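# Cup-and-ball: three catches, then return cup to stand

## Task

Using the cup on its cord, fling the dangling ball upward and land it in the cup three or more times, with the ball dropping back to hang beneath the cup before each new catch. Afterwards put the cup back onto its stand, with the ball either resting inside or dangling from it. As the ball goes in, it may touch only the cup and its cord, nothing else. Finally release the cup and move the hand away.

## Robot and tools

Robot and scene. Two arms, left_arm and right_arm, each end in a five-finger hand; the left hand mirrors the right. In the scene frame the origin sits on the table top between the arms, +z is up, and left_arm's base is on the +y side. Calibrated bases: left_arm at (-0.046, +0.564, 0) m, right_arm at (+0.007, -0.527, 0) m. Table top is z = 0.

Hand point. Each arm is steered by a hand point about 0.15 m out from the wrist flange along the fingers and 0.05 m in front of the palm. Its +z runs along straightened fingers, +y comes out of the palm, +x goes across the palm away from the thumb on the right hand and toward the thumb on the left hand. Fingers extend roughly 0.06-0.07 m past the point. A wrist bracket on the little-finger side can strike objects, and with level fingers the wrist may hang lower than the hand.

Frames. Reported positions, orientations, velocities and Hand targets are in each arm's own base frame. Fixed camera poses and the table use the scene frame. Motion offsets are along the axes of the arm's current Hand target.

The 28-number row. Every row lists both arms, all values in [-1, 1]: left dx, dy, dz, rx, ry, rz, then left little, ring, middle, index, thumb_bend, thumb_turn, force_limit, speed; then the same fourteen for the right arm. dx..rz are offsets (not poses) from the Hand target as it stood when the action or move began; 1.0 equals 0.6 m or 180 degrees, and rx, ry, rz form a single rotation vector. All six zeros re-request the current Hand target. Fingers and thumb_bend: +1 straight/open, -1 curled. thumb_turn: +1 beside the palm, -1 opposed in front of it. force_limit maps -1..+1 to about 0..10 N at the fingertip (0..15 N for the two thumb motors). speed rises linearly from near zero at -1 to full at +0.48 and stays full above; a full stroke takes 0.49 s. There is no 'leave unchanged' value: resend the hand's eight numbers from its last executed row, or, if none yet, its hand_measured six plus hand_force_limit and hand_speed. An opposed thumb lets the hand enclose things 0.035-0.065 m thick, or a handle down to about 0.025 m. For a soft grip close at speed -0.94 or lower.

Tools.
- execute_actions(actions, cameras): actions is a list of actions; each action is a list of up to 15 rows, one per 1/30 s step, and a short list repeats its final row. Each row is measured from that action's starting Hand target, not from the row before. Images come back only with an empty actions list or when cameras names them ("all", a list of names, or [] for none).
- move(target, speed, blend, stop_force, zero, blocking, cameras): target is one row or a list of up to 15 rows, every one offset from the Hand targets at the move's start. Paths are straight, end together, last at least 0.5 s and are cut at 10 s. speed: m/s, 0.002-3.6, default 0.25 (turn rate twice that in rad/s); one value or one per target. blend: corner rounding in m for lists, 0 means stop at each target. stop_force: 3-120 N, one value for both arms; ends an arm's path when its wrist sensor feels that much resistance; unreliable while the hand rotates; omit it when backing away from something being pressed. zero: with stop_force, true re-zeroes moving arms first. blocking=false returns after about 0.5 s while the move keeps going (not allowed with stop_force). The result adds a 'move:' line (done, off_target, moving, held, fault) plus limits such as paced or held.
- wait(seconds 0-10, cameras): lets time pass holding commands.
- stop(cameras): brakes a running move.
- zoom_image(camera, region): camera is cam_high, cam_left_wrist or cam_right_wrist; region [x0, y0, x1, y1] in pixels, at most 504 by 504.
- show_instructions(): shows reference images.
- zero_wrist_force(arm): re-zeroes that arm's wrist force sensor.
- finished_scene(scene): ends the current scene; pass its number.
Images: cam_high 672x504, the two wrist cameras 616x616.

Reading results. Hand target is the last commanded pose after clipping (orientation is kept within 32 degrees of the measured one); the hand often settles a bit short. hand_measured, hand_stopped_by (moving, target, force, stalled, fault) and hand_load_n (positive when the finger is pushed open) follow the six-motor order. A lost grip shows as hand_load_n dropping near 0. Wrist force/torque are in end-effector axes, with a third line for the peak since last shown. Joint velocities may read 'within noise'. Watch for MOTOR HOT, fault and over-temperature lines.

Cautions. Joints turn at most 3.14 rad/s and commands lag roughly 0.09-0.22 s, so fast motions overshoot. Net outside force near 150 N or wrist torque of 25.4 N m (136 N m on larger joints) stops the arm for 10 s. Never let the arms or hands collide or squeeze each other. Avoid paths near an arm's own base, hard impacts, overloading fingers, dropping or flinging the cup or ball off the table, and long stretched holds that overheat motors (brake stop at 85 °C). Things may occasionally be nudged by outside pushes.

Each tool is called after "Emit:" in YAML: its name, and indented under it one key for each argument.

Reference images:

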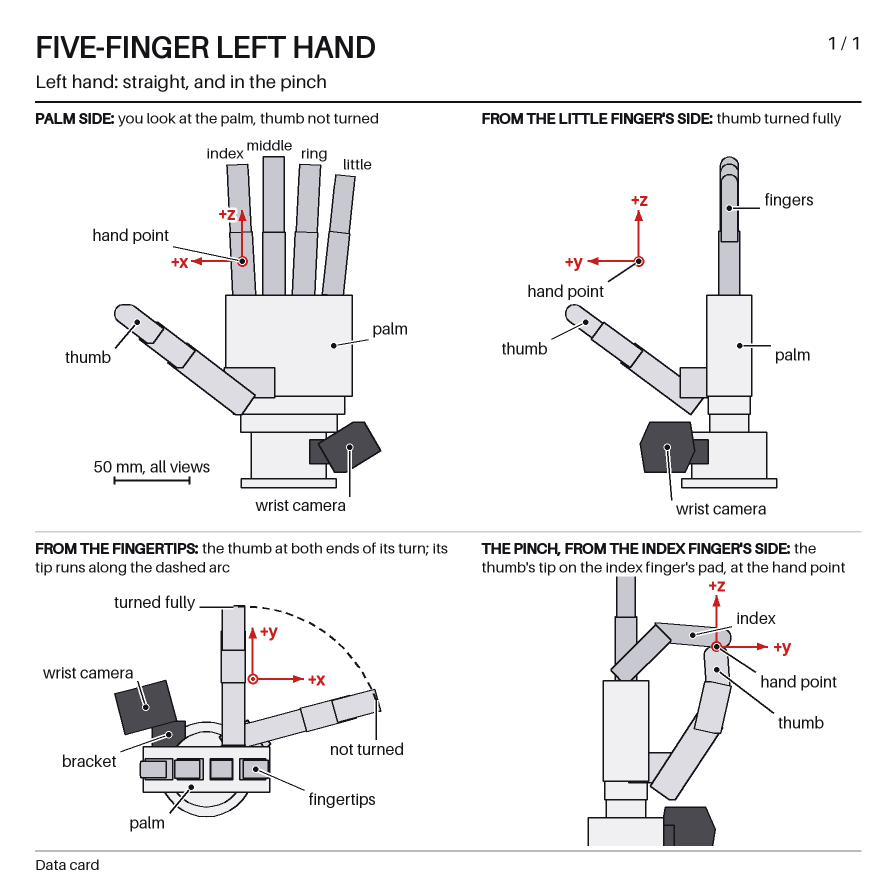

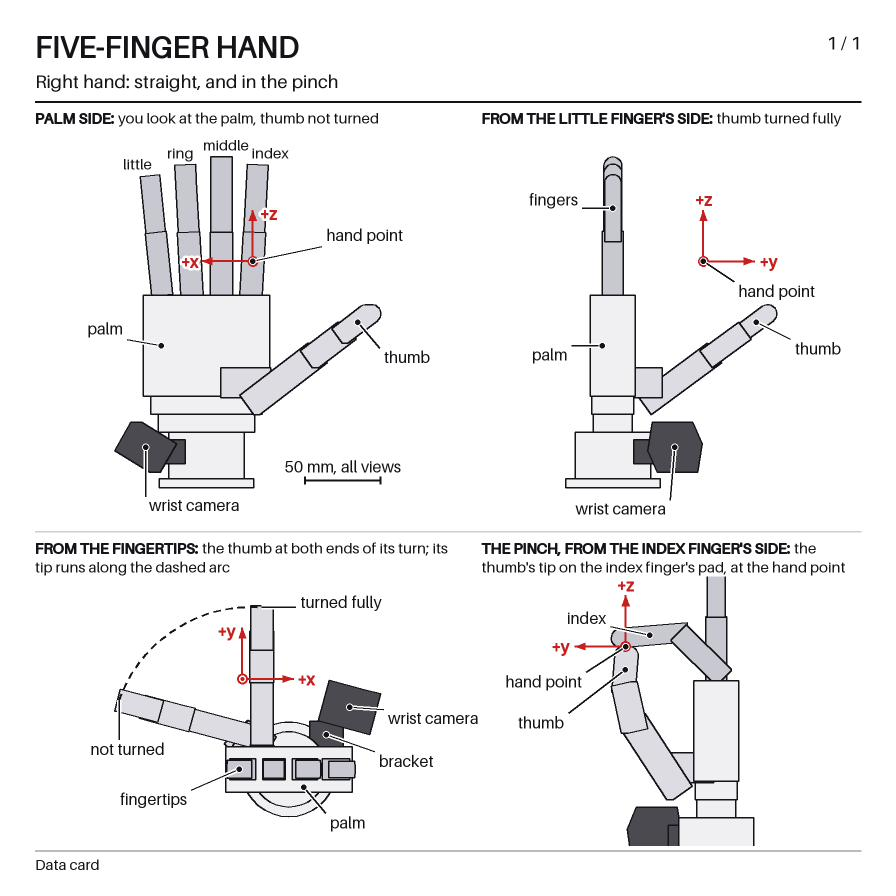

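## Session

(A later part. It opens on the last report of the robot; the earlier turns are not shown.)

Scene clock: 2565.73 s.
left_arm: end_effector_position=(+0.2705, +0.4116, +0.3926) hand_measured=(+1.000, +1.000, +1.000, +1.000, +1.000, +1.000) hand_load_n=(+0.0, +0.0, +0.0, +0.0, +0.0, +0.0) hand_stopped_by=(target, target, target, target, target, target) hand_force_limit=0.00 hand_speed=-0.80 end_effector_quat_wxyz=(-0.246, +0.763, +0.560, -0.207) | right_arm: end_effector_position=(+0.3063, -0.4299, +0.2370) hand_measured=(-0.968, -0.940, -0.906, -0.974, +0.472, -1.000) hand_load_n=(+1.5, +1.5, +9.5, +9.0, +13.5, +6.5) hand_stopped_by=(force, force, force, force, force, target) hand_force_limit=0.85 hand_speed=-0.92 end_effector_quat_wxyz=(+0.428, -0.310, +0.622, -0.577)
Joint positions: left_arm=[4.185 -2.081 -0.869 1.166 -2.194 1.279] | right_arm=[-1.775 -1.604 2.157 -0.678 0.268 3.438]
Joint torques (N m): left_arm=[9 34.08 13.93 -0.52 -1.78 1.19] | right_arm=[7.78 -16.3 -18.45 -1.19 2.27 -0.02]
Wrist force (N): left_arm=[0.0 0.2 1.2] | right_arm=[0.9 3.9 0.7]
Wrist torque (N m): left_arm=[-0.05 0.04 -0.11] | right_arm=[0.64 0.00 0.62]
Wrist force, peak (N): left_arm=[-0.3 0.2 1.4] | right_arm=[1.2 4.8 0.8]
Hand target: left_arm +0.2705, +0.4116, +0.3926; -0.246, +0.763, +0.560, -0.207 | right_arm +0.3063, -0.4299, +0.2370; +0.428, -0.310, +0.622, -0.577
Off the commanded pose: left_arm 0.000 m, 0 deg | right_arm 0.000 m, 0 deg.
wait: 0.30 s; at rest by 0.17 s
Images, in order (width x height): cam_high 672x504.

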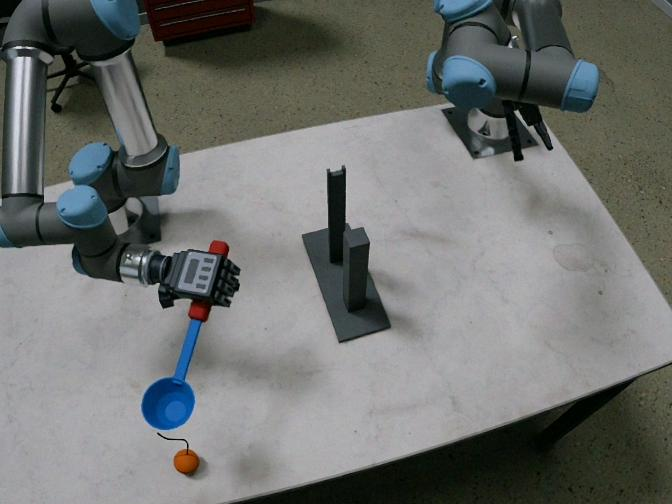

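Emit:
move:
  target:
    - [0,0,0,0,0,0,1,1,1,1,1,1,0,-0.8,0.0032,-0.0008,-0.0054,0,0,0,-1,-1,-0.99,-1,-1,-1,0.85,-0.92]
    - [0,0,0,0,0,0,1,1,1,1,1,1,0,-0.8,0.0016,-0.0098,-0.0051,0,0,0,-1,-1,-0.99,-1,-1,-1,0.85,-0.92]
  speed: [0.005,0.005]
  cameras: ["cam_high"]

Emit:
zoom_image:
  camera: "cam_high"
  region: [120, 390, 230, 500]

Emit:
wait:
  seconds: 0.25
  cameras: ["cam_high"]

Emit:
zoom_image:
  camera: "cam_high"
  region: [120, 390, 230, 500]

Scene clock: 2617.40 s.
left_arm: end_effector_position=(+0.2705, +0.4116, +0.3926) hand_measured=(+1.000, +1.000, +1.000, +1.000, +1.000, +1.000) hand_load_n=(+0.0, +0.0, +0.5, +0.0, +0.0, +0.0) hand_stopped_by=(target, target, target, target, target, target) hand_force_limit=0.00 hand_speed=-0.80 end_effector_quat_wxyz=(-0.246, +0.763, +0.560, -0.207) | right_arm: end_effector_position=(+0.3025, -0.4301, +0.2425) hand_measured=(-0.968, -0.940, -0.906, -0.974, +0.472, -1.000) hand_load_n=(+1.5, +1.5, +9.5, +9.5, +13.5, +7.0) hand_stopped_by=(force, force, force, force, force, target) hand_force_limit=0.85 hand_speed=-0.92 end_effector_quat_wxyz=(+0.428, -0.310, +0.622, -0.577)
Joint positions: left_arm=[4.185 -2.081 -0.869 1.166 -2.194 1.279] | right_arm=[-1.786 -1.615 2.15 -0.666 0.257 3.444]
Joint torques (N m): left_arm=[8.72 34.26 14.16 -0.45 -1.77 1.04] | right_arm=[8.65 -24.27 -24.99 -0.47 2.78 0.36]
Wrist force (N): left_arm=[-0.1 0.4 1.4] | right_arm=[0.3 4.0 0.9]
Wrist torque (N m): left_arm=[-0.03 0.06 -0.12] | right_arm=[0.64 0.07 0.59]
Wrist force, peak (N): left_arm=[-0.1 0.4 1.6] | right_arm=[0.8 5.3 0.8]
Hand target: left_arm +0.2705, +0.4116, +0.3926; -0.246, +0.763, +0.560, -0.207 | right_arm +0.3025, -0.4301, +0.2425; +0.428, -0.310, +0.622, -0.577
Off the commanded pose: left_arm 0.000 m, 0 deg | right_arm 0.000 m, 0 deg.
move: done
Images, in order (width x height): cam_high 672x504.

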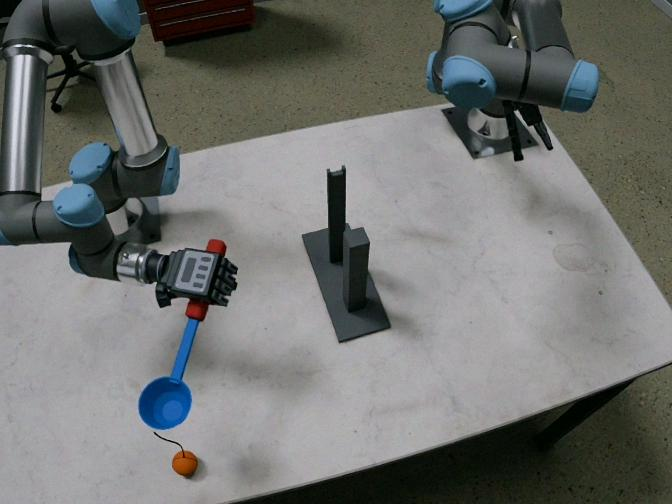

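Scaled by 4.582 from the camera's 672x504 image, which has a finer 960x720 frame.

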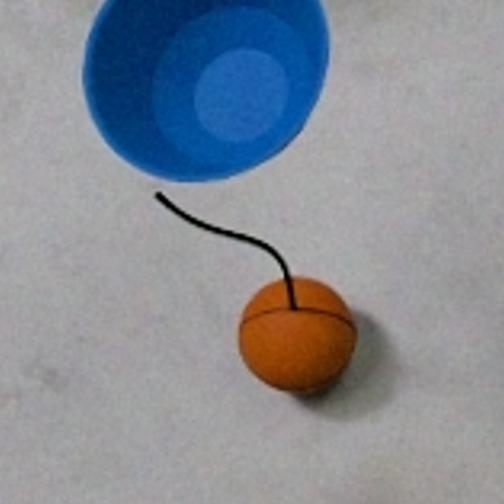

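Scene clock: 2617.67 s.
left_arm: end_effector_position=(+0.2705, +0.4116, +0.3926) hand_measured=(+1.000, +1.000, +1.000, +1.000, +1.000, +1.000) hand_load_n=(+0.0, +0.0, +0.0, +0.0, +0.0, +0.0) hand_stopped_by=(target, target, target, target, target, target) hand_force_limit=0.00 hand_speed=-0.80 end_effector_quat_wxyz=(-0.246, +0.763, +0.560, -0.207) | right_arm: end_effector_position=(+0.3025, -0.4301, +0.2425) hand_measured=(-0.968, -0.940, -0.906, -0.974, +0.472, -1.000) hand_load_n=(+1.5, +1.0, +9.5, +9.0, +13.5, +6.5) hand_stopped_by=(force, force, force, force, force, target) hand_force_limit=0.85 hand_speed=-0.92 end_effector_quat_wxyz=(+0.428, -0.310, +0.622, -0.577)
Joint positions: left_arm=[4.185 -2.081 -0.869 1.166 -2.194 1.279] | right_arm=[-1.786 -1.615 2.15 -0.666 0.257 3.444]
Joint torques (N m): left_arm=[8.97 33.8 14.23 -0.34 -1.66 1.06] | right_arm=[8.69 -19.24 -19.56 -2.27 2.78 -1.17]
Wrist force (N): left_arm=[-0.4 0.3 1.2] | right_arm=[0.5 3.7 0.7]
Wrist torque (N m): left_arm=[-0.04 0.10 -0.13] | right_arm=[0.61 0.04 0.59]
Wrist force, peak (N): left_arm=[-0.3 0.3 1.4] | right_arm=[1.3 5.0 1.2]
Hand target: left_arm +0.2705, +0.4116, +0.3926; -0.246, +0.763, +0.560, -0.207 | right_arm +0.3025, -0.4301, +0.2425; +0.428, -0.310, +0.622, -0.577
Off the commanded pose: left_arm 0.000 m, 0 deg | right_arm 0.000 m, 0 deg.
wait: 0.27 s; at rest by 0.17 s
Images, in order (width x height): cam_high 672x504.

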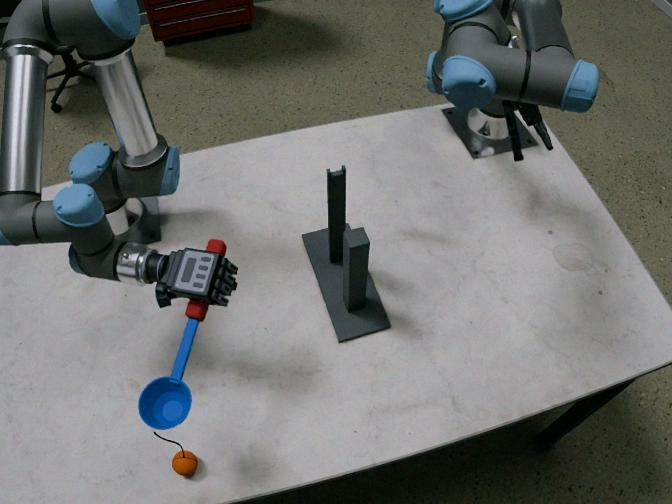

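Scaled by 4.582 from the camera's 672x504 image, which has a finer 960x720 frame.

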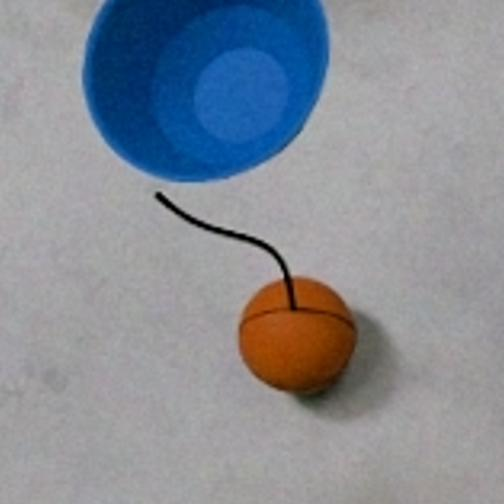

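Emit:
move:
  target:
    - [0,0,0,0,0,0,1,1,1,1,1,1,0,-0.8,0.0057,-0.0010,-0.0006,0,0,0,-1,-1,-0.99,-1,-1,-1,0.85,-0.92]
    - [0,0,0,0,0,0,1,1,1,1,1,1,0,-0.8,0.0054,-0.0026,-0.0005,0,0,0,-1,-1,-0.99,-1,-1,-1,0.85,-0.92]
  speed: [0.004,0.002]
  cameras: ["cam_high"]

Emit:
zoom_image:
  camera: "cam_high"
  region: [120, 390, 230, 500]

Emit:
wait:
  seconds: 0.25
  cameras: ["cam_high"]

Emit:
zoom_image:
  camera: "cam_high"
  region: [120, 390, 230, 500]

Scene clock: 2623.40 s.
left_arm: end_effector_position=(+0.2705, +0.4116, +0.3926) hand_measured=(+1.000, +1.000, +1.000, +1.000, +1.000, +1.000) hand_load_n=(+0.0, +0.0, +0.0, +0.0, +0.0, +0.0) hand_stopped_by=(target, target, target, target, target, target) hand_force_limit=0.00 hand_speed=-0.80 end_effector_quat_wxyz=(-0.246, +0.763, +0.560, -0.207) | right_arm: end_effector_position=(+0.3006, -0.4331, +0.2435) hand_measured=(-0.968, -0.940, -0.906, -0.974, +0.472, -1.000) hand_load_n=(+1.5, +1.5, +9.5, +9.0, +13.5, +6.5) hand_stopped_by=(force, force, force, force, force, target) hand_force_limit=0.85 hand_speed=-0.92 end_effector_quat_wxyz=(+0.428, -0.310, +0.622, -0.577)
Joint positions: left_arm=[4.185 -2.081 -0.869 1.166 -2.194 1.279] | right_arm=[-1.789 -1.61 2.143 -0.666 0.254 3.445]
Joint torques (N m): left_arm=[8.38 34.21 13.76 -0.42 -1.74 1.07] | right_arm=[7.23 -28.42 -26.91 -0.01 2.29 -0.05]
Wrist force (N): left_arm=[-0.2 0.4 1.4] | right_arm=[0.7 4.8 0.7]
Wrist torque (N m): left_arm=[-0.03 0.07 -0.12] | right_arm=[0.64 0.05 0.59]
Wrist force, peak (N): left_arm=[-0.2 0.3 1.6] | right_arm=[0.8 5.2 0.7]
Hand target: left_arm +0.2705, +0.4116, +0.3926; -0.246, +0.763, +0.560, -0.207 | right_arm +0.3006, -0.4331, +0.2434; +0.428, -0.310, +0.622, -0.577
Off the commanded pose: left_arm 0.000 m, 0 deg | right_arm 0.000 m, 0 deg.
move: done
Images, in order (width x height): cam_high 672x504.

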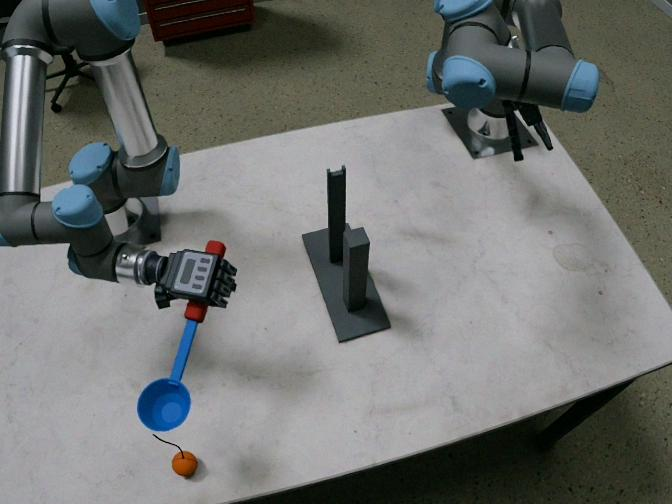

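Scaled by 4.582 from the camera's 672x504 image, which has a finer 960x720 frame.

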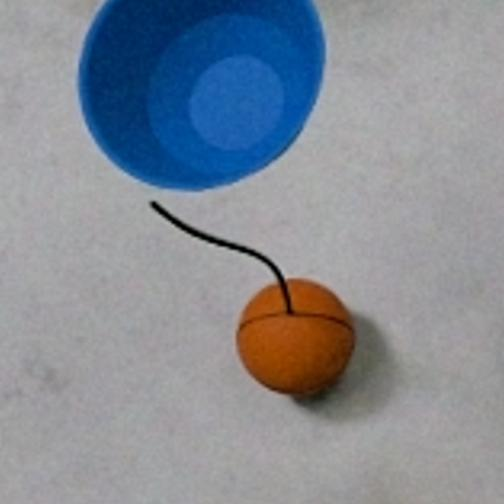

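Scene clock: 2623.67 s.
left_arm: end_effector_position=(+0.2705, +0.4116, +0.3926) hand_measured=(+1.000, +1.000, +1.000, +1.000, +1.000, +1.000) hand_load_n=(+0.0, +0.0, +0.0, +0.0, +0.0, +0.0) hand_stopped_by=(target, target, target, target, target, target) hand_force_limit=0.00 hand_speed=-0.80 end_effector_quat_wxyz=(-0.246, +0.763, +0.560, -0.207) | right_arm: end_effector_position=(+0.3006, -0.4331, +0.2435) hand_measured=(-0.968, -0.940, -0.906, -0.974, +0.472, -1.000) hand_load_n=(+1.5, +1.5, +9.5, +9.5, +13.5, +7.0) hand_stopped_by=(force, force, force, force, force, target) hand_force_limit=0.85 hand_speed=-0.92 end_effector_quat_wxyz=(+0.428, -0.310, +0.622, -0.577)
Joint positions: left_arm=[4.185 -2.081 -0.869 1.166 -2.194 1.279] | right_arm=[-1.789 -1.61 2.143 -0.666 0.254 3.445]
Joint torques (N m): left_arm=[9.27 33.84 14.28 -0.4 -1.75 1.16] | right_arm=[8.97 -27.96 -24.67 -0.96 2.64 -1.65]
Wrist force (N): left_arm=[-0.1 0.3 1.5] | right_arm=[0.6 4.3 0.9]
Wrist torque (N m): left_arm=[-0.05 0.07 -0.12] | right_arm=[0.60 0.06 0.58]
Wrist force, peak (N): left_arm=[-0.2 0.3 1.5] | right_arm=[0.5 5.0 0.7]
Hand target: left_arm +0.2705, +0.4116, +0.3926; -0.246, +0.763, +0.560, -0.207 | right_arm +0.3006, -0.4331, +0.2434; +0.428, -0.310, +0.622, -0.577
Off the commanded pose: left_arm 0.000 m, 0 deg | right_arm 0.000 m, 0 deg.
wait: 0.27 s; at rest by 0.17 s
Images, in order (width x height): cam_high 672x504.

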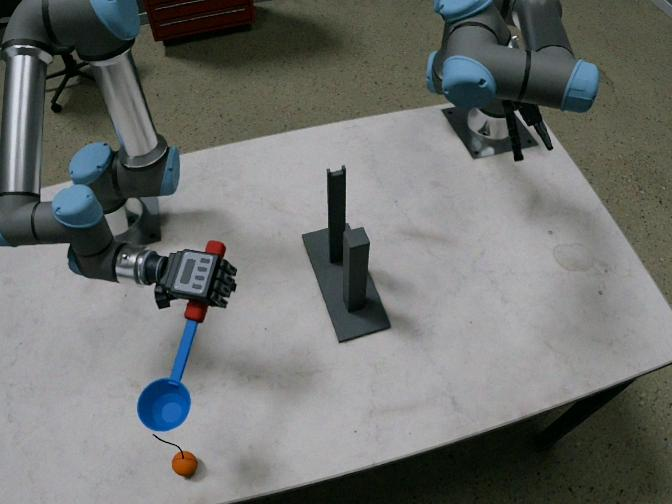

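Scaled by 4.582 from the camera's 672x504 image, which has a finer 960x720 frame.

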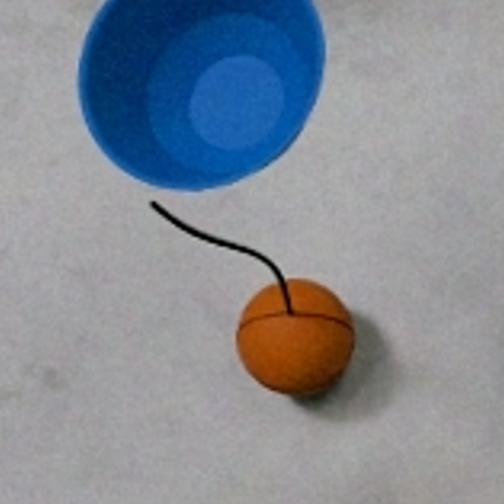

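Emit:
move:
  target: [0,0,0,0,0,0,1,1,1,1,1,1,0,-0.8,-0.0004,-0.0025,0.0001,0,0,0,-1,-1,-0.99,-1,-1,-1,0.85,-0.92]
  speed: 0.002
  cameras: ["cam_high"]

Emit:
zoom_image:
  camera: "cam_high"
  region: [120, 390, 230, 500]

Emit:
move:
  target: [0,0,0,0,0,0,1,1,1,1,1,1,0,-0.8,-0.0003,-0.0016,0,0,0,0,-1,-1,-0.99,-1,-1,-1,0.85,-0.92]
  speed: 0.002
  cameras: ["cam_high"]

Emit:
zoom_image:
  camera: "cam_high"
  region: [120, 390, 230, 500]

Scene clock: 2627.60 s.
left_arm: end_effector_position=(+0.2705, +0.4116, +0.3926) hand_measured=(+1.000, +1.000, +1.000, +1.000, +1.000, +1.000) hand_load_n=(+0.0, +0.0, +0.0, +0.0, +0.0, +0.0) hand_stopped_by=(target, target, target, target, target, target) hand_force_limit=0.00 hand_speed=-0.80 end_effector_quat_wxyz=(-0.246, +0.763, +0.560, -0.207) | right_arm: end_effector_position=(+0.3006, -0.4331, +0.2450) hand_measured=(-0.968, -0.940, -0.906, -0.974, +0.472, -1.000) hand_load_n=(+1.5, +1.5, +10.0, +9.5, +13.5, +6.5) hand_stopped_by=(force, force, force, force, force, target) hand_force_limit=0.85 hand_speed=-0.92 end_effector_quat_wxyz=(+0.428, -0.310, +0.622, -0.577)
Joint positions: left_arm=[4.185 -2.081 -0.869 1.166 -2.194 1.279] | right_arm=[-1.789 -1.612 2.14 -0.661 0.254 3.445]
Joint torques (N m): left_arm=[8.99 34.03 14.28 -0.54 -1.77 1.2] | right_arm=[8.69 -28.03 -26.14 -0.04 2.76 -0.22]
Wrist force (N): left_arm=[0.0 0.4 1.1] | right_arm=[0.8 3.5 0.8]
Wrist torque (N m): left_arm=[-0.02 0.04 -0.11] | right_arm=[0.59 -0.01 0.61]
Wrist force, peak (N): left_arm=[-0.2 0.4 1.4] | right_arm=[1.0 5.2 0.8]
Hand target: left_arm +0.2705, +0.4116, +0.3926; -0.246, +0.763, +0.560, -0.207 | right_arm +0.3006, -0.4331, +0.2450; +0.428, -0.310, +0.622, -0.577
Off the commanded pose: left_arm 0.000 m, 0 deg | right_arm 0.000 m, 0 deg.
move: done
Images, in order (width x height): cam_high 672x504.

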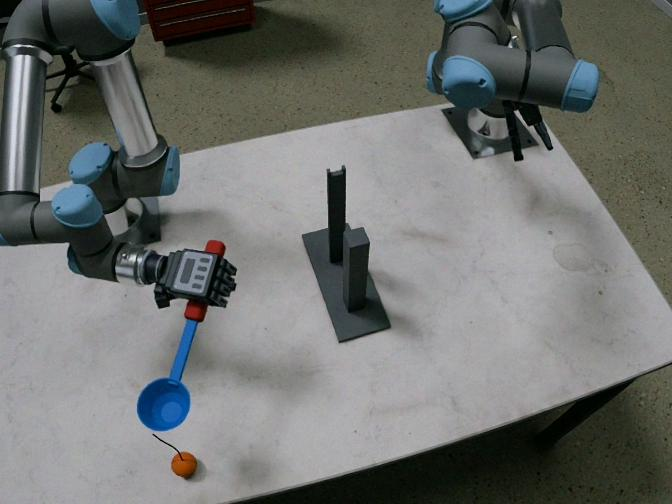

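Scaled by 4.582 from the camera's 672x504 image, which has a finer 960x720 frame.

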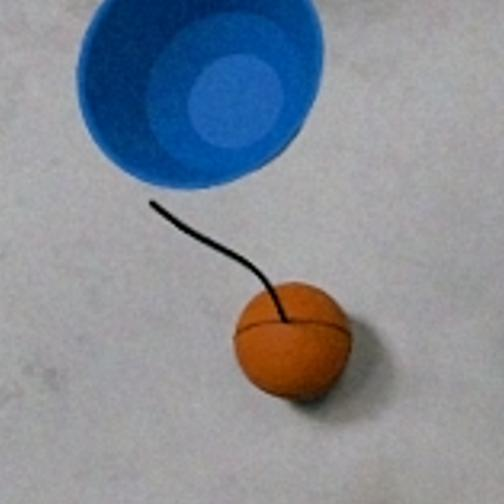

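Scene clock: 2628.30 s.
left_arm: end_effector_position=(+0.2705, +0.4116, +0.3926) hand_measured=(+1.000, +1.000, +1.000, +1.000, +1.000, +1.000) hand_load_n=(+0.0, +0.0, +0.0, +0.0, +0.0, -0.5) hand_stopped_by=(target, target, target, target, target, target) hand_force_limit=0.00 hand_speed=-0.80 end_effector_quat_wxyz=(-0.246, +0.763, +0.560, -0.207) | right_arm: end_effector_position=(+0.3006, -0.4331, +0.2460) hand_measured=(-0.968, -0.940, -0.906, -0.974, +0.472, -1.000) hand_load_n=(+1.5, +1.5, +9.5, +9.0, +13.5, +6.5) hand_stopped_by=(force, force, force, force, force, target) hand_force_limit=0.85 hand_speed=-0.92 end_effector_quat_wxyz=(+0.428, -0.310, +0.622, -0.577)
Joint positions: left_arm=[4.185 -2.081 -0.869 1.166 -2.194 1.279] | right_arm=[-1.789 -1.613 2.139 -0.658 0.254 3.445]
Joint torques (N m): left_arm=[8.92 33.82 13.71 -0.43 -1.74 1.07] | right_arm=[-5.03 -27.34 -27.11 -0.09 -0.62 1.65]
Wrist force (N): left_arm=[-0.2 0.2 1.3] | right_arm=[0.4 4.5 0.7]
Wrist torque (N m): left_arm=[-0.06 0.07 -0.11] | right_arm=[0.68 0.07 0.60]
Wrist force, peak (N): left_arm=[0.0 0.3 1.6] | right_arm=[0.5 4.9 0.9]
Hand target: left_arm +0.2705, +0.4116, +0.3926; -0.246, +0.763, +0.560, -0.207 | right_arm +0.3006, -0.4331, +0.2459; +0.428, -0.310, +0.622, -0.577
Off the commanded pose: left_arm 0.000 m, 0 deg | right_arm 0.000 m, 0 deg.
move: done
Images, in order (width x height): cam_high 672x504.

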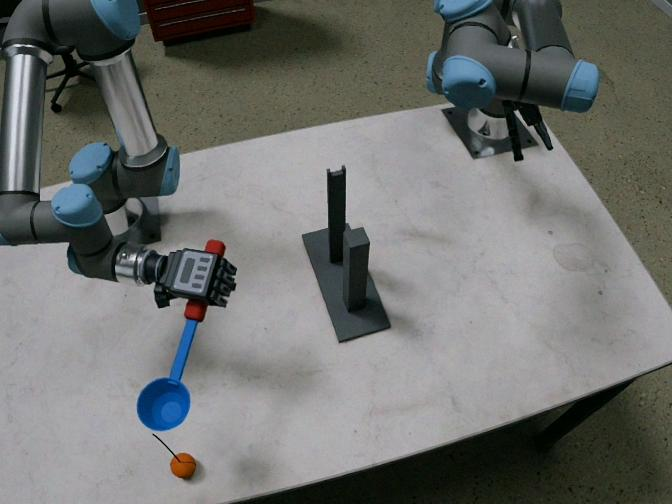

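Scaled by 4.582 from the camera's 672x504 image, which has a finer 960x720 frame.

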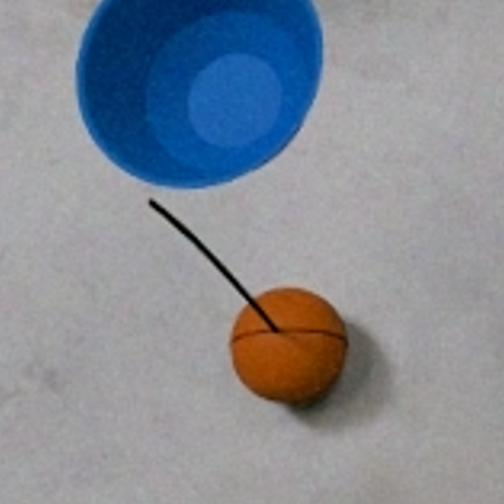

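Emit:
move:
  target: [0,0,0,0,0,0,1,1,1,1,1,1,0,-0.8,-0.0003,-0.0016,0,0,0,0,-1,-1,-0.99,-1,-1,-1,0.85,-0.92]
  speed: 0.002
  cameras: ["cam_high"]

Emit:
zoom_image:
  camera: "cam_high"
  region: [120, 390, 230, 500]

Emit:
wait:
  seconds: 0.2
  cameras: ["cam_high"]

Emit:
zoom_image:
  camera: "cam_high"
  region: [120, 390, 230, 500]

Emit:
wait:
  seconds: 0.2
  cameras: ["cam_high"]

Emit:
zoom_image:
  camera: "cam_high"
  region: [120, 390, 230, 500]

Emit:
wait:
  seconds: 0.2
  cameras: ["cam_high"]

Emit:
zoom_image:
  camera: "cam_high"
  region: [120, 390, 230, 500]

Scene clock: 2633.43 s.
left_arm: end_effector_position=(+0.2705, +0.4116, +0.3926) hand_measured=(+1.000, +1.000, +1.000, +1.000, +1.000, +1.000) hand_load_n=(+0.0, +0.0, +0.0, +0.0, +0.0, -0.5) hand_stopped_by=(target, target, target, target, target, target) hand_force_limit=0.00 hand_speed=-0.80 end_effector_quat_wxyz=(-0.246, +0.763, +0.560, -0.207) | right_arm: end_effector_position=(+0.3006, -0.4331, +0.2469) hand_measured=(-0.968, -0.940, -0.906, -0.974, +0.472, -1.000) hand_load_n=(+1.5, +2.0, +9.5, +9.5, +13.5, +7.0) hand_stopped_by=(force, force, force, force, force, target) hand_force_limit=0.85 hand_speed=-0.92 end_effector_quat_wxyz=(+0.428, -0.310, +0.622, -0.577)
Joint positions: left_arm=[4.185 -2.081 -0.869 1.166 -2.194 1.279] | right_arm=[-1.79 -1.615 2.137 -0.655 0.254 3.445]
Joint torques (N m): left_arm=[8.95 33.79 14.36 -0.53 -1.76 1.14] | right_arm=[-7.68 -27.99 -27.6 -0.12 -2.03 1.14]
Wrist force (N): left_arm=[-0.2 0.4 1.1] | right_arm=[0.9 5.1 0.9]
Wrist torque (N m): left_arm=[-0.02 0.06 -0.12] | right_arm=[0.66 0.02 0.73]
Wrist force, peak (N): left_arm=[-0.2 0.5 1.5] | right_arm=[1.3 5.6 0.7]
Hand target: left_arm +0.2705, +0.4116, +0.3926; -0.246, +0.763, +0.560, -0.207 | right_arm +0.3006, -0.4331, +0.2469; +0.428, -0.310, +0.622, -0.577
Off the commanded pose: left_arm 0.000 m, 0 deg | right_arm 0.000 m, 0 deg.
move: done
Images, in order (width x height): cam_high 672x504.

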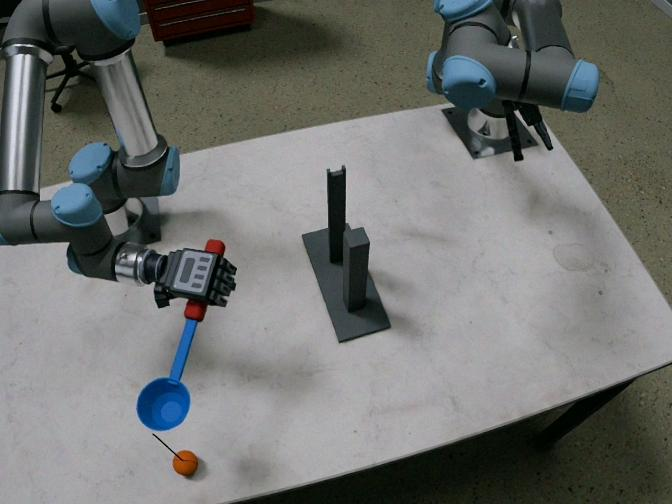

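Scaled by 4.582 from the camera's 672x504 image, which has a finer 960x720 frame.

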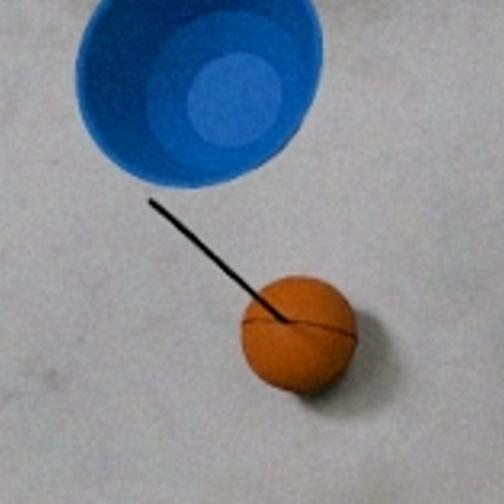

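Scene clock: 2633.63 s.
left_arm: end_effector_position=(+0.2705, +0.4116, +0.3926) hand_measured=(+1.000, +1.000, +1.000, +1.000, +1.000, +1.000) hand_load_n=(+0.0, +0.0, +0.0, +0.0, +0.0, +0.0) hand_stopped_by=(target, target, target, target, target, target) hand_force_limit=0.00 hand_speed=-0.80 end_effector_quat_wxyz=(-0.246, +0.763, +0.560, -0.207) | right_arm: end_effector_position=(+0.3006, -0.4331, +0.2469) hand_measured=(-0.968, -0.940, -0.906, -0.974, +0.472, -1.000) hand_load_n=(+1.5, +2.0, +9.5, +9.0, +13.5, +7.0) hand_stopped_by=(force, force, force, force, force, target) hand_force_limit=0.85 hand_speed=-0.92 end_effector_quat_wxyz=(+0.428, -0.310, +0.622, -0.577)
Joint positions: left_arm=[4.185 -2.081 -0.869 1.166 -2.194 1.279] | right_arm=[-1.79 -1.615 2.137 -0.655 0.254 3.445]
Joint torques (N m): left_arm=[8.95 33.56 14.07 -0.51 -1.79 1.2] | right_arm=[-7.56 -27.9 -25.63 -0.9 -1.99 0.67]
Wrist force (N): left_arm=[-0.4 0.3 1.2] | right_arm=[0.8 4.1 0.9]
Wrist torque (N m): left_arm=[-0.04 0.10 -0.13] | right_arm=[0.63 0.01 0.73]
Wrist force, peak (N): left_arm=[-0.4 0.4 1.4] | right_arm=[0.8 5.2 0.8]
Hand target: left_arm +0.2705, +0.4116, +0.3926; -0.246, +0.763, +0.560, -0.207 | right_arm +0.3006, -0.4331, +0.2469; +0.428, -0.310, +0.622, -0.577
Off the commanded pose: left_arm 0.000 m, 0 deg | right_arm 0.000 m, 0 deg.
wait: 0.20 s; at rest by 0.17 s
Images, in order (width x height): cam_high 672x504.

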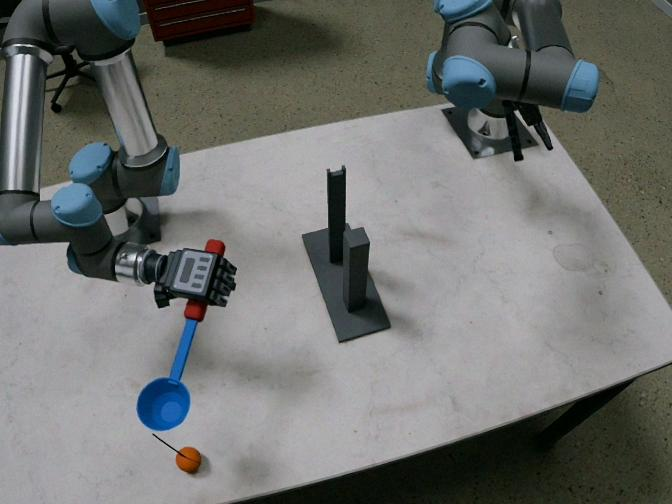

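Scaled by 4.582 from the camera's 672x504 image, which has a finer 960x720 frame.

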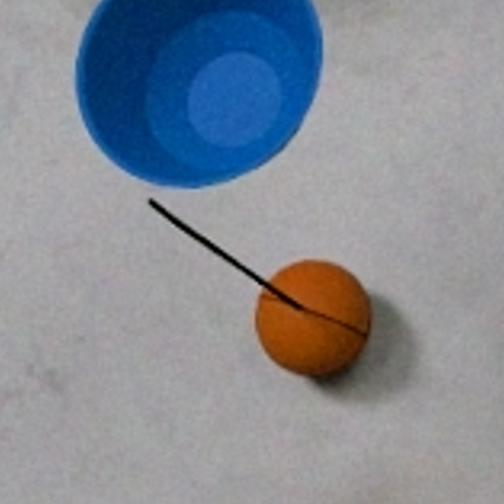

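Scene clock: 2633.83 s.
left_arm: end_effector_position=(+0.2705, +0.4116, +0.3926) hand_measured=(+1.000, +1.000, +1.000, +1.000, +1.000, +1.000) hand_load_n=(+0.0, +0.0, +0.0, +0.0, +0.0, +0.0) hand_stopped_by=(target, target, target, target, target, target) hand_force_limit=0.00 hand_speed=-0.80 end_effector_quat_wxyz=(-0.246, +0.763, +0.560, -0.207) | right_arm: end_effector_position=(+0.3006, -0.4331, +0.2469) hand_measured=(-0.968, -0.940, -0.906, -0.974, +0.472, -1.000) hand_load_n=(+2.0, +1.5, +9.5, +9.5, +13.5, +7.0) hand_stopped_by=(force, force, force, force, force, target) hand_force_limit=0.85 hand_speed=-0.92 end_effector_quat_wxyz=(+0.428, -0.310, +0.622, -0.577)
Joint positions: left_arm=[4.185 -2.081 -0.869 1.166 -2.194 1.279] | right_arm=[-1.79 -1.615 2.137 -0.655 0.254 3.445]
Joint torques (N m): left_arm=[9.01 34.05 14.33 -0.42 -1.73 1.19] | right_arm=[-7.63 -26.82 -24.85 -1.57 -2.04 0.28]
Wrist force (N): left_arm=[0.0 0.2 1.1] | right_arm=[0.6 4.9 0.7]
Wrist torque (N m): left_arm=[-0.05 0.04 -0.10] | right_arm=[0.65 0.07 0.71]
Wrist force, peak (N): left_arm=[-0.3 0.2 1.3] | right_arm=[0.9 5.3 1.0]
Hand target: left_arm +0.2705, +0.4116, +0.3926; -0.246, +0.763, +0.560, -0.207 | right_arm +0.3006, -0.4331, +0.2469; +0.428, -0.310, +0.622, -0.577
Off the commanded pose: left_arm 0.000 m, 0 deg | right_arm 0.000 m, 0 deg.
wait: 0.20 s; at rest by 0.17 s
Images, in order (width x height): cam_high 672x504.

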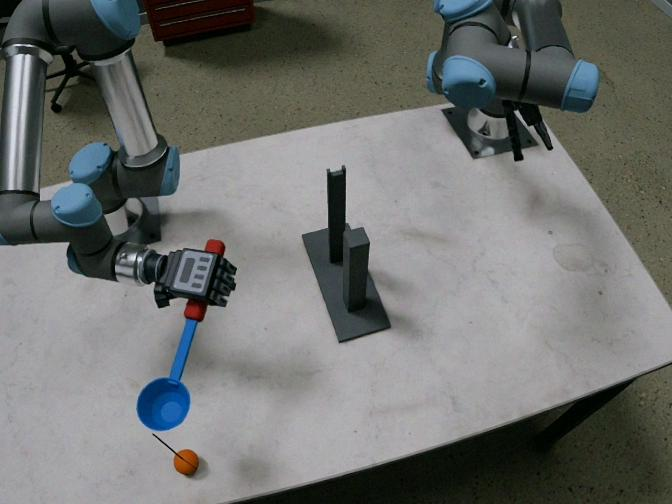

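Scaled by 4.582 from the camera's 672x504 image, which has a finer 960x720 frame.

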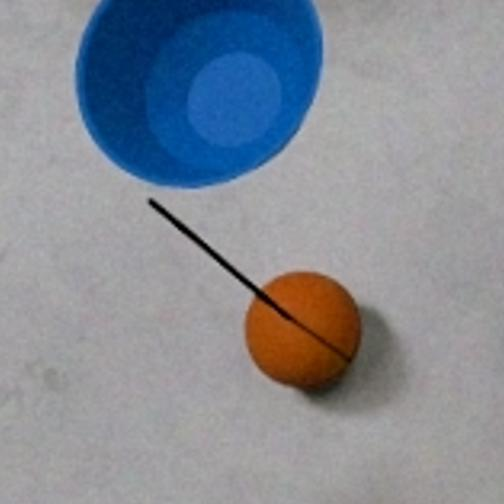

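Scene clock: 2634.03 s.
left_arm: end_effector_position=(+0.2705, +0.4116, +0.3926) hand_measured=(+1.000, +1.000, +1.000, +1.000, +1.000, +1.000) hand_load_n=(+0.0, +0.0, +0.0, +0.0, -0.5, +0.0) hand_stopped_by=(target, target, target, target, target, target) hand_force_limit=0.00 hand_speed=-0.80 end_effector_quat_wxyz=(-0.246, +0.763, +0.560, -0.207) | right_arm: end_effector_position=(+0.3006, -0.4331, +0.2469) hand_measured=(-0.968, -0.940, -0.906, -0.974, +0.472, -1.000) hand_load_n=(+2.0, +1.5, +9.5, +9.0, +13.5, +7.0) hand_stopped_by=(force, force, force, force, force, target) hand_force_limit=0.85 hand_speed=-0.92 end_effector_quat_wxyz=(+0.428, -0.310, +0.622, -0.577)
Joint positions: left_arm=[4.185 -2.081 -0.869 1.166 -2.194 1.279] | right_arm=[-1.79 -1.615 2.137 -0.655 0.254 3.445]
Joint torques (N m): left_arm=[8.8 33.72 14.37 -0.48 -1.7 1.13] | right_arm=[-7.12 -25.64 -23.18 -2.15 -1.91 -0.21]
Wrist force (N): left_arm=[-0.4 0.3 1.3] | right_arm=[0.7 4.7 1.0]
Wrist torque (N m): left_arm=[-0.04 0.10 -0.13] | right_arm=[0.61 0.05 0.71]
Wrist force, peak (N): left_arm=[-0.1 0.2 1.4] | right_arm=[1.0 5.3 1.0]
Hand target: left_arm +0.2705, +0.4116, +0.3926; -0.246, +0.763, +0.560, -0.207 | right_arm +0.3006, -0.4331, +0.2469; +0.428, -0.310, +0.622, -0.577
Off the commanded pose: left_arm 0.000 m, 0 deg | right_arm 0.000 m, 0 deg.
wait: 0.20 s; at rest by 0.17 s
Images, in order (width x height): cam_high 672x504.

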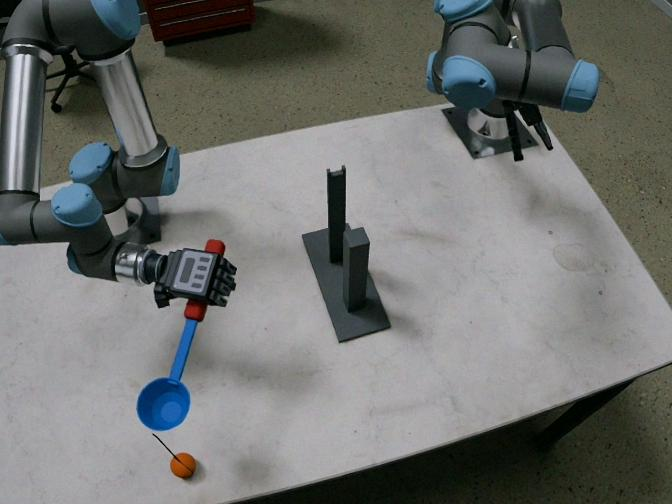

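Scaled by 4.582 from the camera's 672x504 image, which has a finer 960x720 frame.

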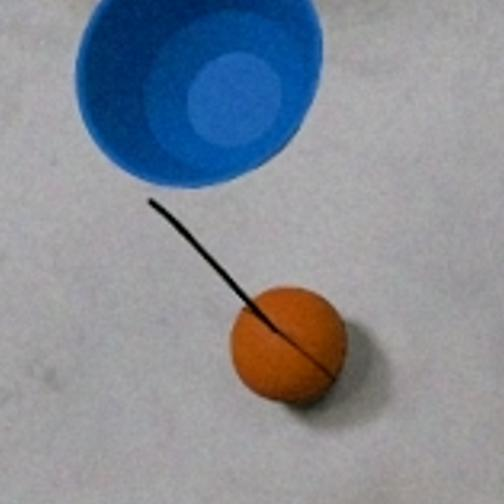

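Emit:
move:
  target: [0,0,0,0,0,0,1,1,1,1,1,1,0,-0.8,0.0006,0.0032,-0.0001,0,0,0,-1,-1,-0.99,-1,-1,-1,0.85,-0.92]
  speed: 0.01

Emit:
wait:
  seconds: 1
  cameras: ["cam_high"]

Emit:
zoom_image:
  camera: "cam_high"
  region: [120, 390, 230, 500]

Emit:
wait:
  seconds: 0.3
  cameras: ["cam_high"]

Emit:
zoom_image:
  camera: "cam_high"
  region: [120, 390, 230, 500]

Scene clock: 2639.87 s.
left_arm: end_effector_position=(+0.2705, +0.4116, +0.3926) hand_measured=(+1.000, +1.000, +1.000, +1.000, +1.000, +1.000) hand_load_n=(+0.0, +0.0, +0.0, +0.0, +0.0, +0.0) hand_stopped_by=(target, target, target, target, target, target) hand_force_limit=0.00 hand_speed=-0.80 end_effector_quat_wxyz=(-0.246, +0.763, +0.560, -0.207) | right_arm: end_effector_position=(+0.3006, -0.4331, +0.2449) hand_measured=(-0.968, -0.940, -0.906, -0.974, +0.472, -1.000) hand_load_n=(+1.0, +1.0, +9.5, +9.0, +13.5, +6.5) hand_stopped_by=(force, force, force, force, force, target) hand_force_limit=0.85 hand_speed=-0.92 end_effector_quat_wxyz=(+0.428, -0.310, +0.622, -0.577)
Joint positions: left_arm=[4.185 -2.081 -0.869 1.166 -2.194 1.279] | right_arm=[-1.79 -1.612 2.141 -0.661 0.254 3.445]
Joint torques (N m): left_arm=[9.3 34.05 14.6 -0.43 -1.72 1.19] | right_arm=[-5.71 -9.35 -16.52 -2.21 -0.68 -1.33]
Wrist force (N): left_arm=[-0.1 0.4 1.2] | right_arm=[0.8 4.2 0.9]
Wrist torque (N m): left_arm=[-0.04 0.05 -0.12] | right_arm=[0.56 0.02 0.60]
Wrist force, peak (N): left_arm=[0.0 0.6 1.5] | right_arm=[0.8 5.7 0.9]
Hand target: left_arm +0.2705, +0.4116, +0.3926; -0.246, +0.763, +0.560, -0.207 | right_arm +0.3006, -0.4331, +0.2450; +0.428, -0.310, +0.622, -0.577
Off the commanded pose: left_arm 0.000 m, 0 deg | right_arm 0.000 m, 0 deg.
move: done

Scene clock: 2640.87 s.
left_arm: end_effector_position=(+0.2705, +0.4116, +0.3926) hand_measured=(+1.000, +1.000, +1.000, +1.000, +1.000, +1.000) hand_load_n=(+0.0, +0.0, +0.0, +0.0, +0.0, +0.0) hand_stopped_by=(target, target, target, target, target, target) hand_force_limit=0.00 hand_speed=-0.80 end_effector_quat_wxyz=(-0.246, +0.763, +0.560, -0.207) | right_arm: end_effector_position=(+0.3006, -0.4331, +0.2449) hand_measured=(-0.968, -0.940, -0.906, -0.974, +0.472, -1.000) hand_load_n=(+1.5, +1.5, +9.5, +9.0, +13.5, +6.5) hand_stopped_by=(force, force, force, force, force, target) hand_force_limit=0.85 hand_speed=-0.92 end_effector_quat_wxyz=(+0.428, -0.310, +0.622, -0.577)
Joint positions: left_arm=[4.185 -2.081 -0.869 1.166 -2.194 1.279] | right_arm=[-1.79 -1.612 2.14 -0.661 0.254 3.445]
Joint torques (N m): left_arm=[9.1 34.08 14.72 -0.36 -1.61 1.08] | right_arm=[-4.43 -25.84 -25.96 -0.06 -0.64 1.4]
Wrist force (N): left_arm=[-0.3 0.4 1.3] | right_arm=[0.7 4.2 0.8]
Wrist torque (N m): left_arm=[-0.03 0.09 -0.13] | right_arm=[0.67 0.02 0.61]
Wrist force, peak (N): left_arm=[0.0 0.2 1.6] | right_arm=[0.4 5.1 0.7]
Hand target: left_arm +0.2705, +0.4116, +0.3926; -0.246, +0.763, +0.560, -0.207 | right_arm +0.3006, -0.4331, +0.2450; +0.428, -0.310, +0.622, -0.577
Off the commanded pose: left_arm 0.000 m, 0 deg | right_arm 0.000 m, 0 deg.
wait: 1.00 s; at rest by 0.17 s
Images, in order (width x height): cam_high 672x504.

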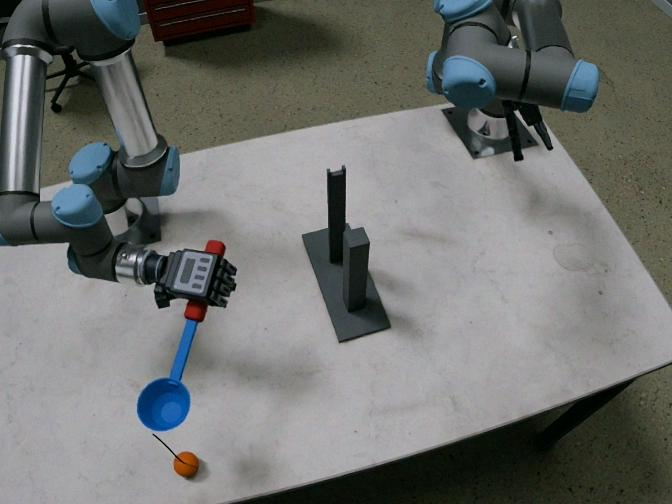

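Scaled by 4.582 from the camera's 672x504 image, which has a finer 960x720 frame.

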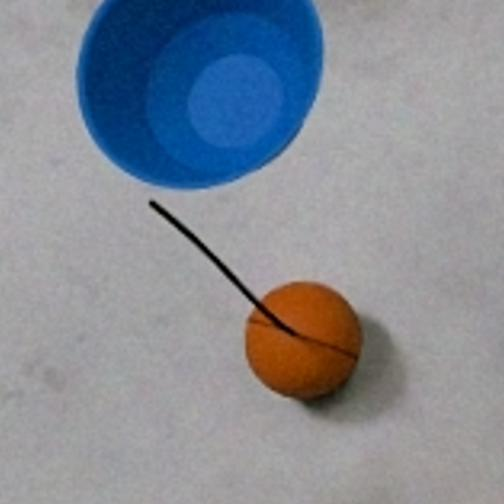

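Scene clock: 2641.17 s.
left_arm: end_effector_position=(+0.2705, +0.4116, +0.3926) hand_measured=(+1.000, +1.000, +1.000, +1.000, +1.000, +1.000) hand_load_n=(+0.0, +0.0, +0.0, +0.0, +0.0, +0.0) hand_stopped_by=(target, target, target, target, target, target) hand_force_limit=0.00 hand_speed=-0.80 end_effector_quat_wxyz=(-0.246, +0.763, +0.560, -0.207) | right_arm: end_effector_position=(+0.3006, -0.4331, +0.2450) hand_measured=(-0.968, -0.940, -0.906, -0.974, +0.472, -1.000) hand_load_n=(+1.5, +1.5, +9.5, +9.5, +13.5, +6.5) hand_stopped_by=(force, force, force, force, force, target) hand_force_limit=0.85 hand_speed=-0.92 end_effector_quat_wxyz=(+0.428, -0.310, +0.622, -0.577)
Joint positions: left_arm=[4.185 -2.081 -0.869 1.166 -2.194 1.279] | right_arm=[-1.79 -1.612 2.14 -0.661 0.254 3.445]
Joint torques (N m): left_arm=[9.15 33.43 14.06 -0.55 -1.72 1.16] | right_arm=[-5.06 -27.68 -25.69 0.04 -0.59 1.46]
Wrist force (N): left_arm=[-0.3 0.6 1.3] | right_arm=[0.9 4.6 0.7]
Wrist torque (N m): left_arm=[0.00 0.09 -0.13] | right_arm=[0.64 0.02 0.61]
Wrist force, peak (N): left_arm=[-0.3 0.6 1.3] | right_arm=[0.6 5.1 0.8]
Hand target: left_arm +0.2705, +0.4116, +0.3926; -0.246, +0.763, +0.560, -0.207 | right_arm +0.3006, -0.4331, +0.2450; +0.428, -0.310, +0.622, -0.577
Off the commanded pose: left_arm 0.000 m, 0 deg | right_arm 0.000 m, 0 deg.
wait: 0.30 s; at rest by 0.17 s
Images, in order (width x height): cam_high 672x504.

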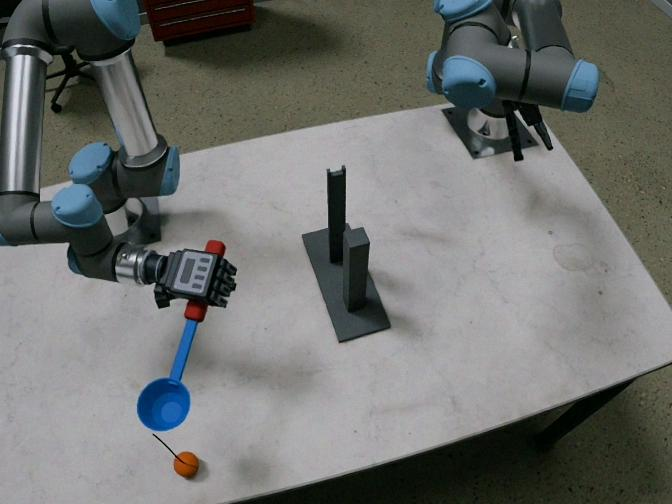

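Scaled by 4.582 from the camera's 672x504 image, which has a finer 960x720 frame.

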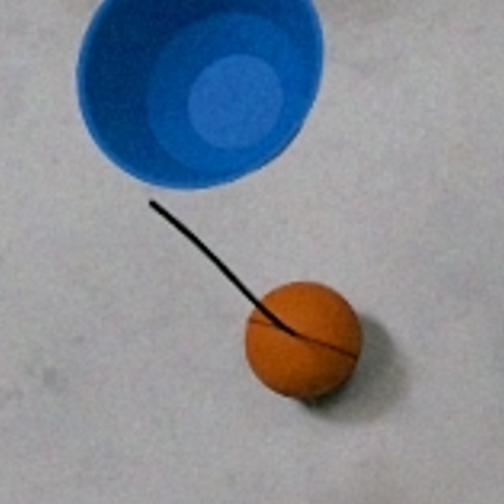

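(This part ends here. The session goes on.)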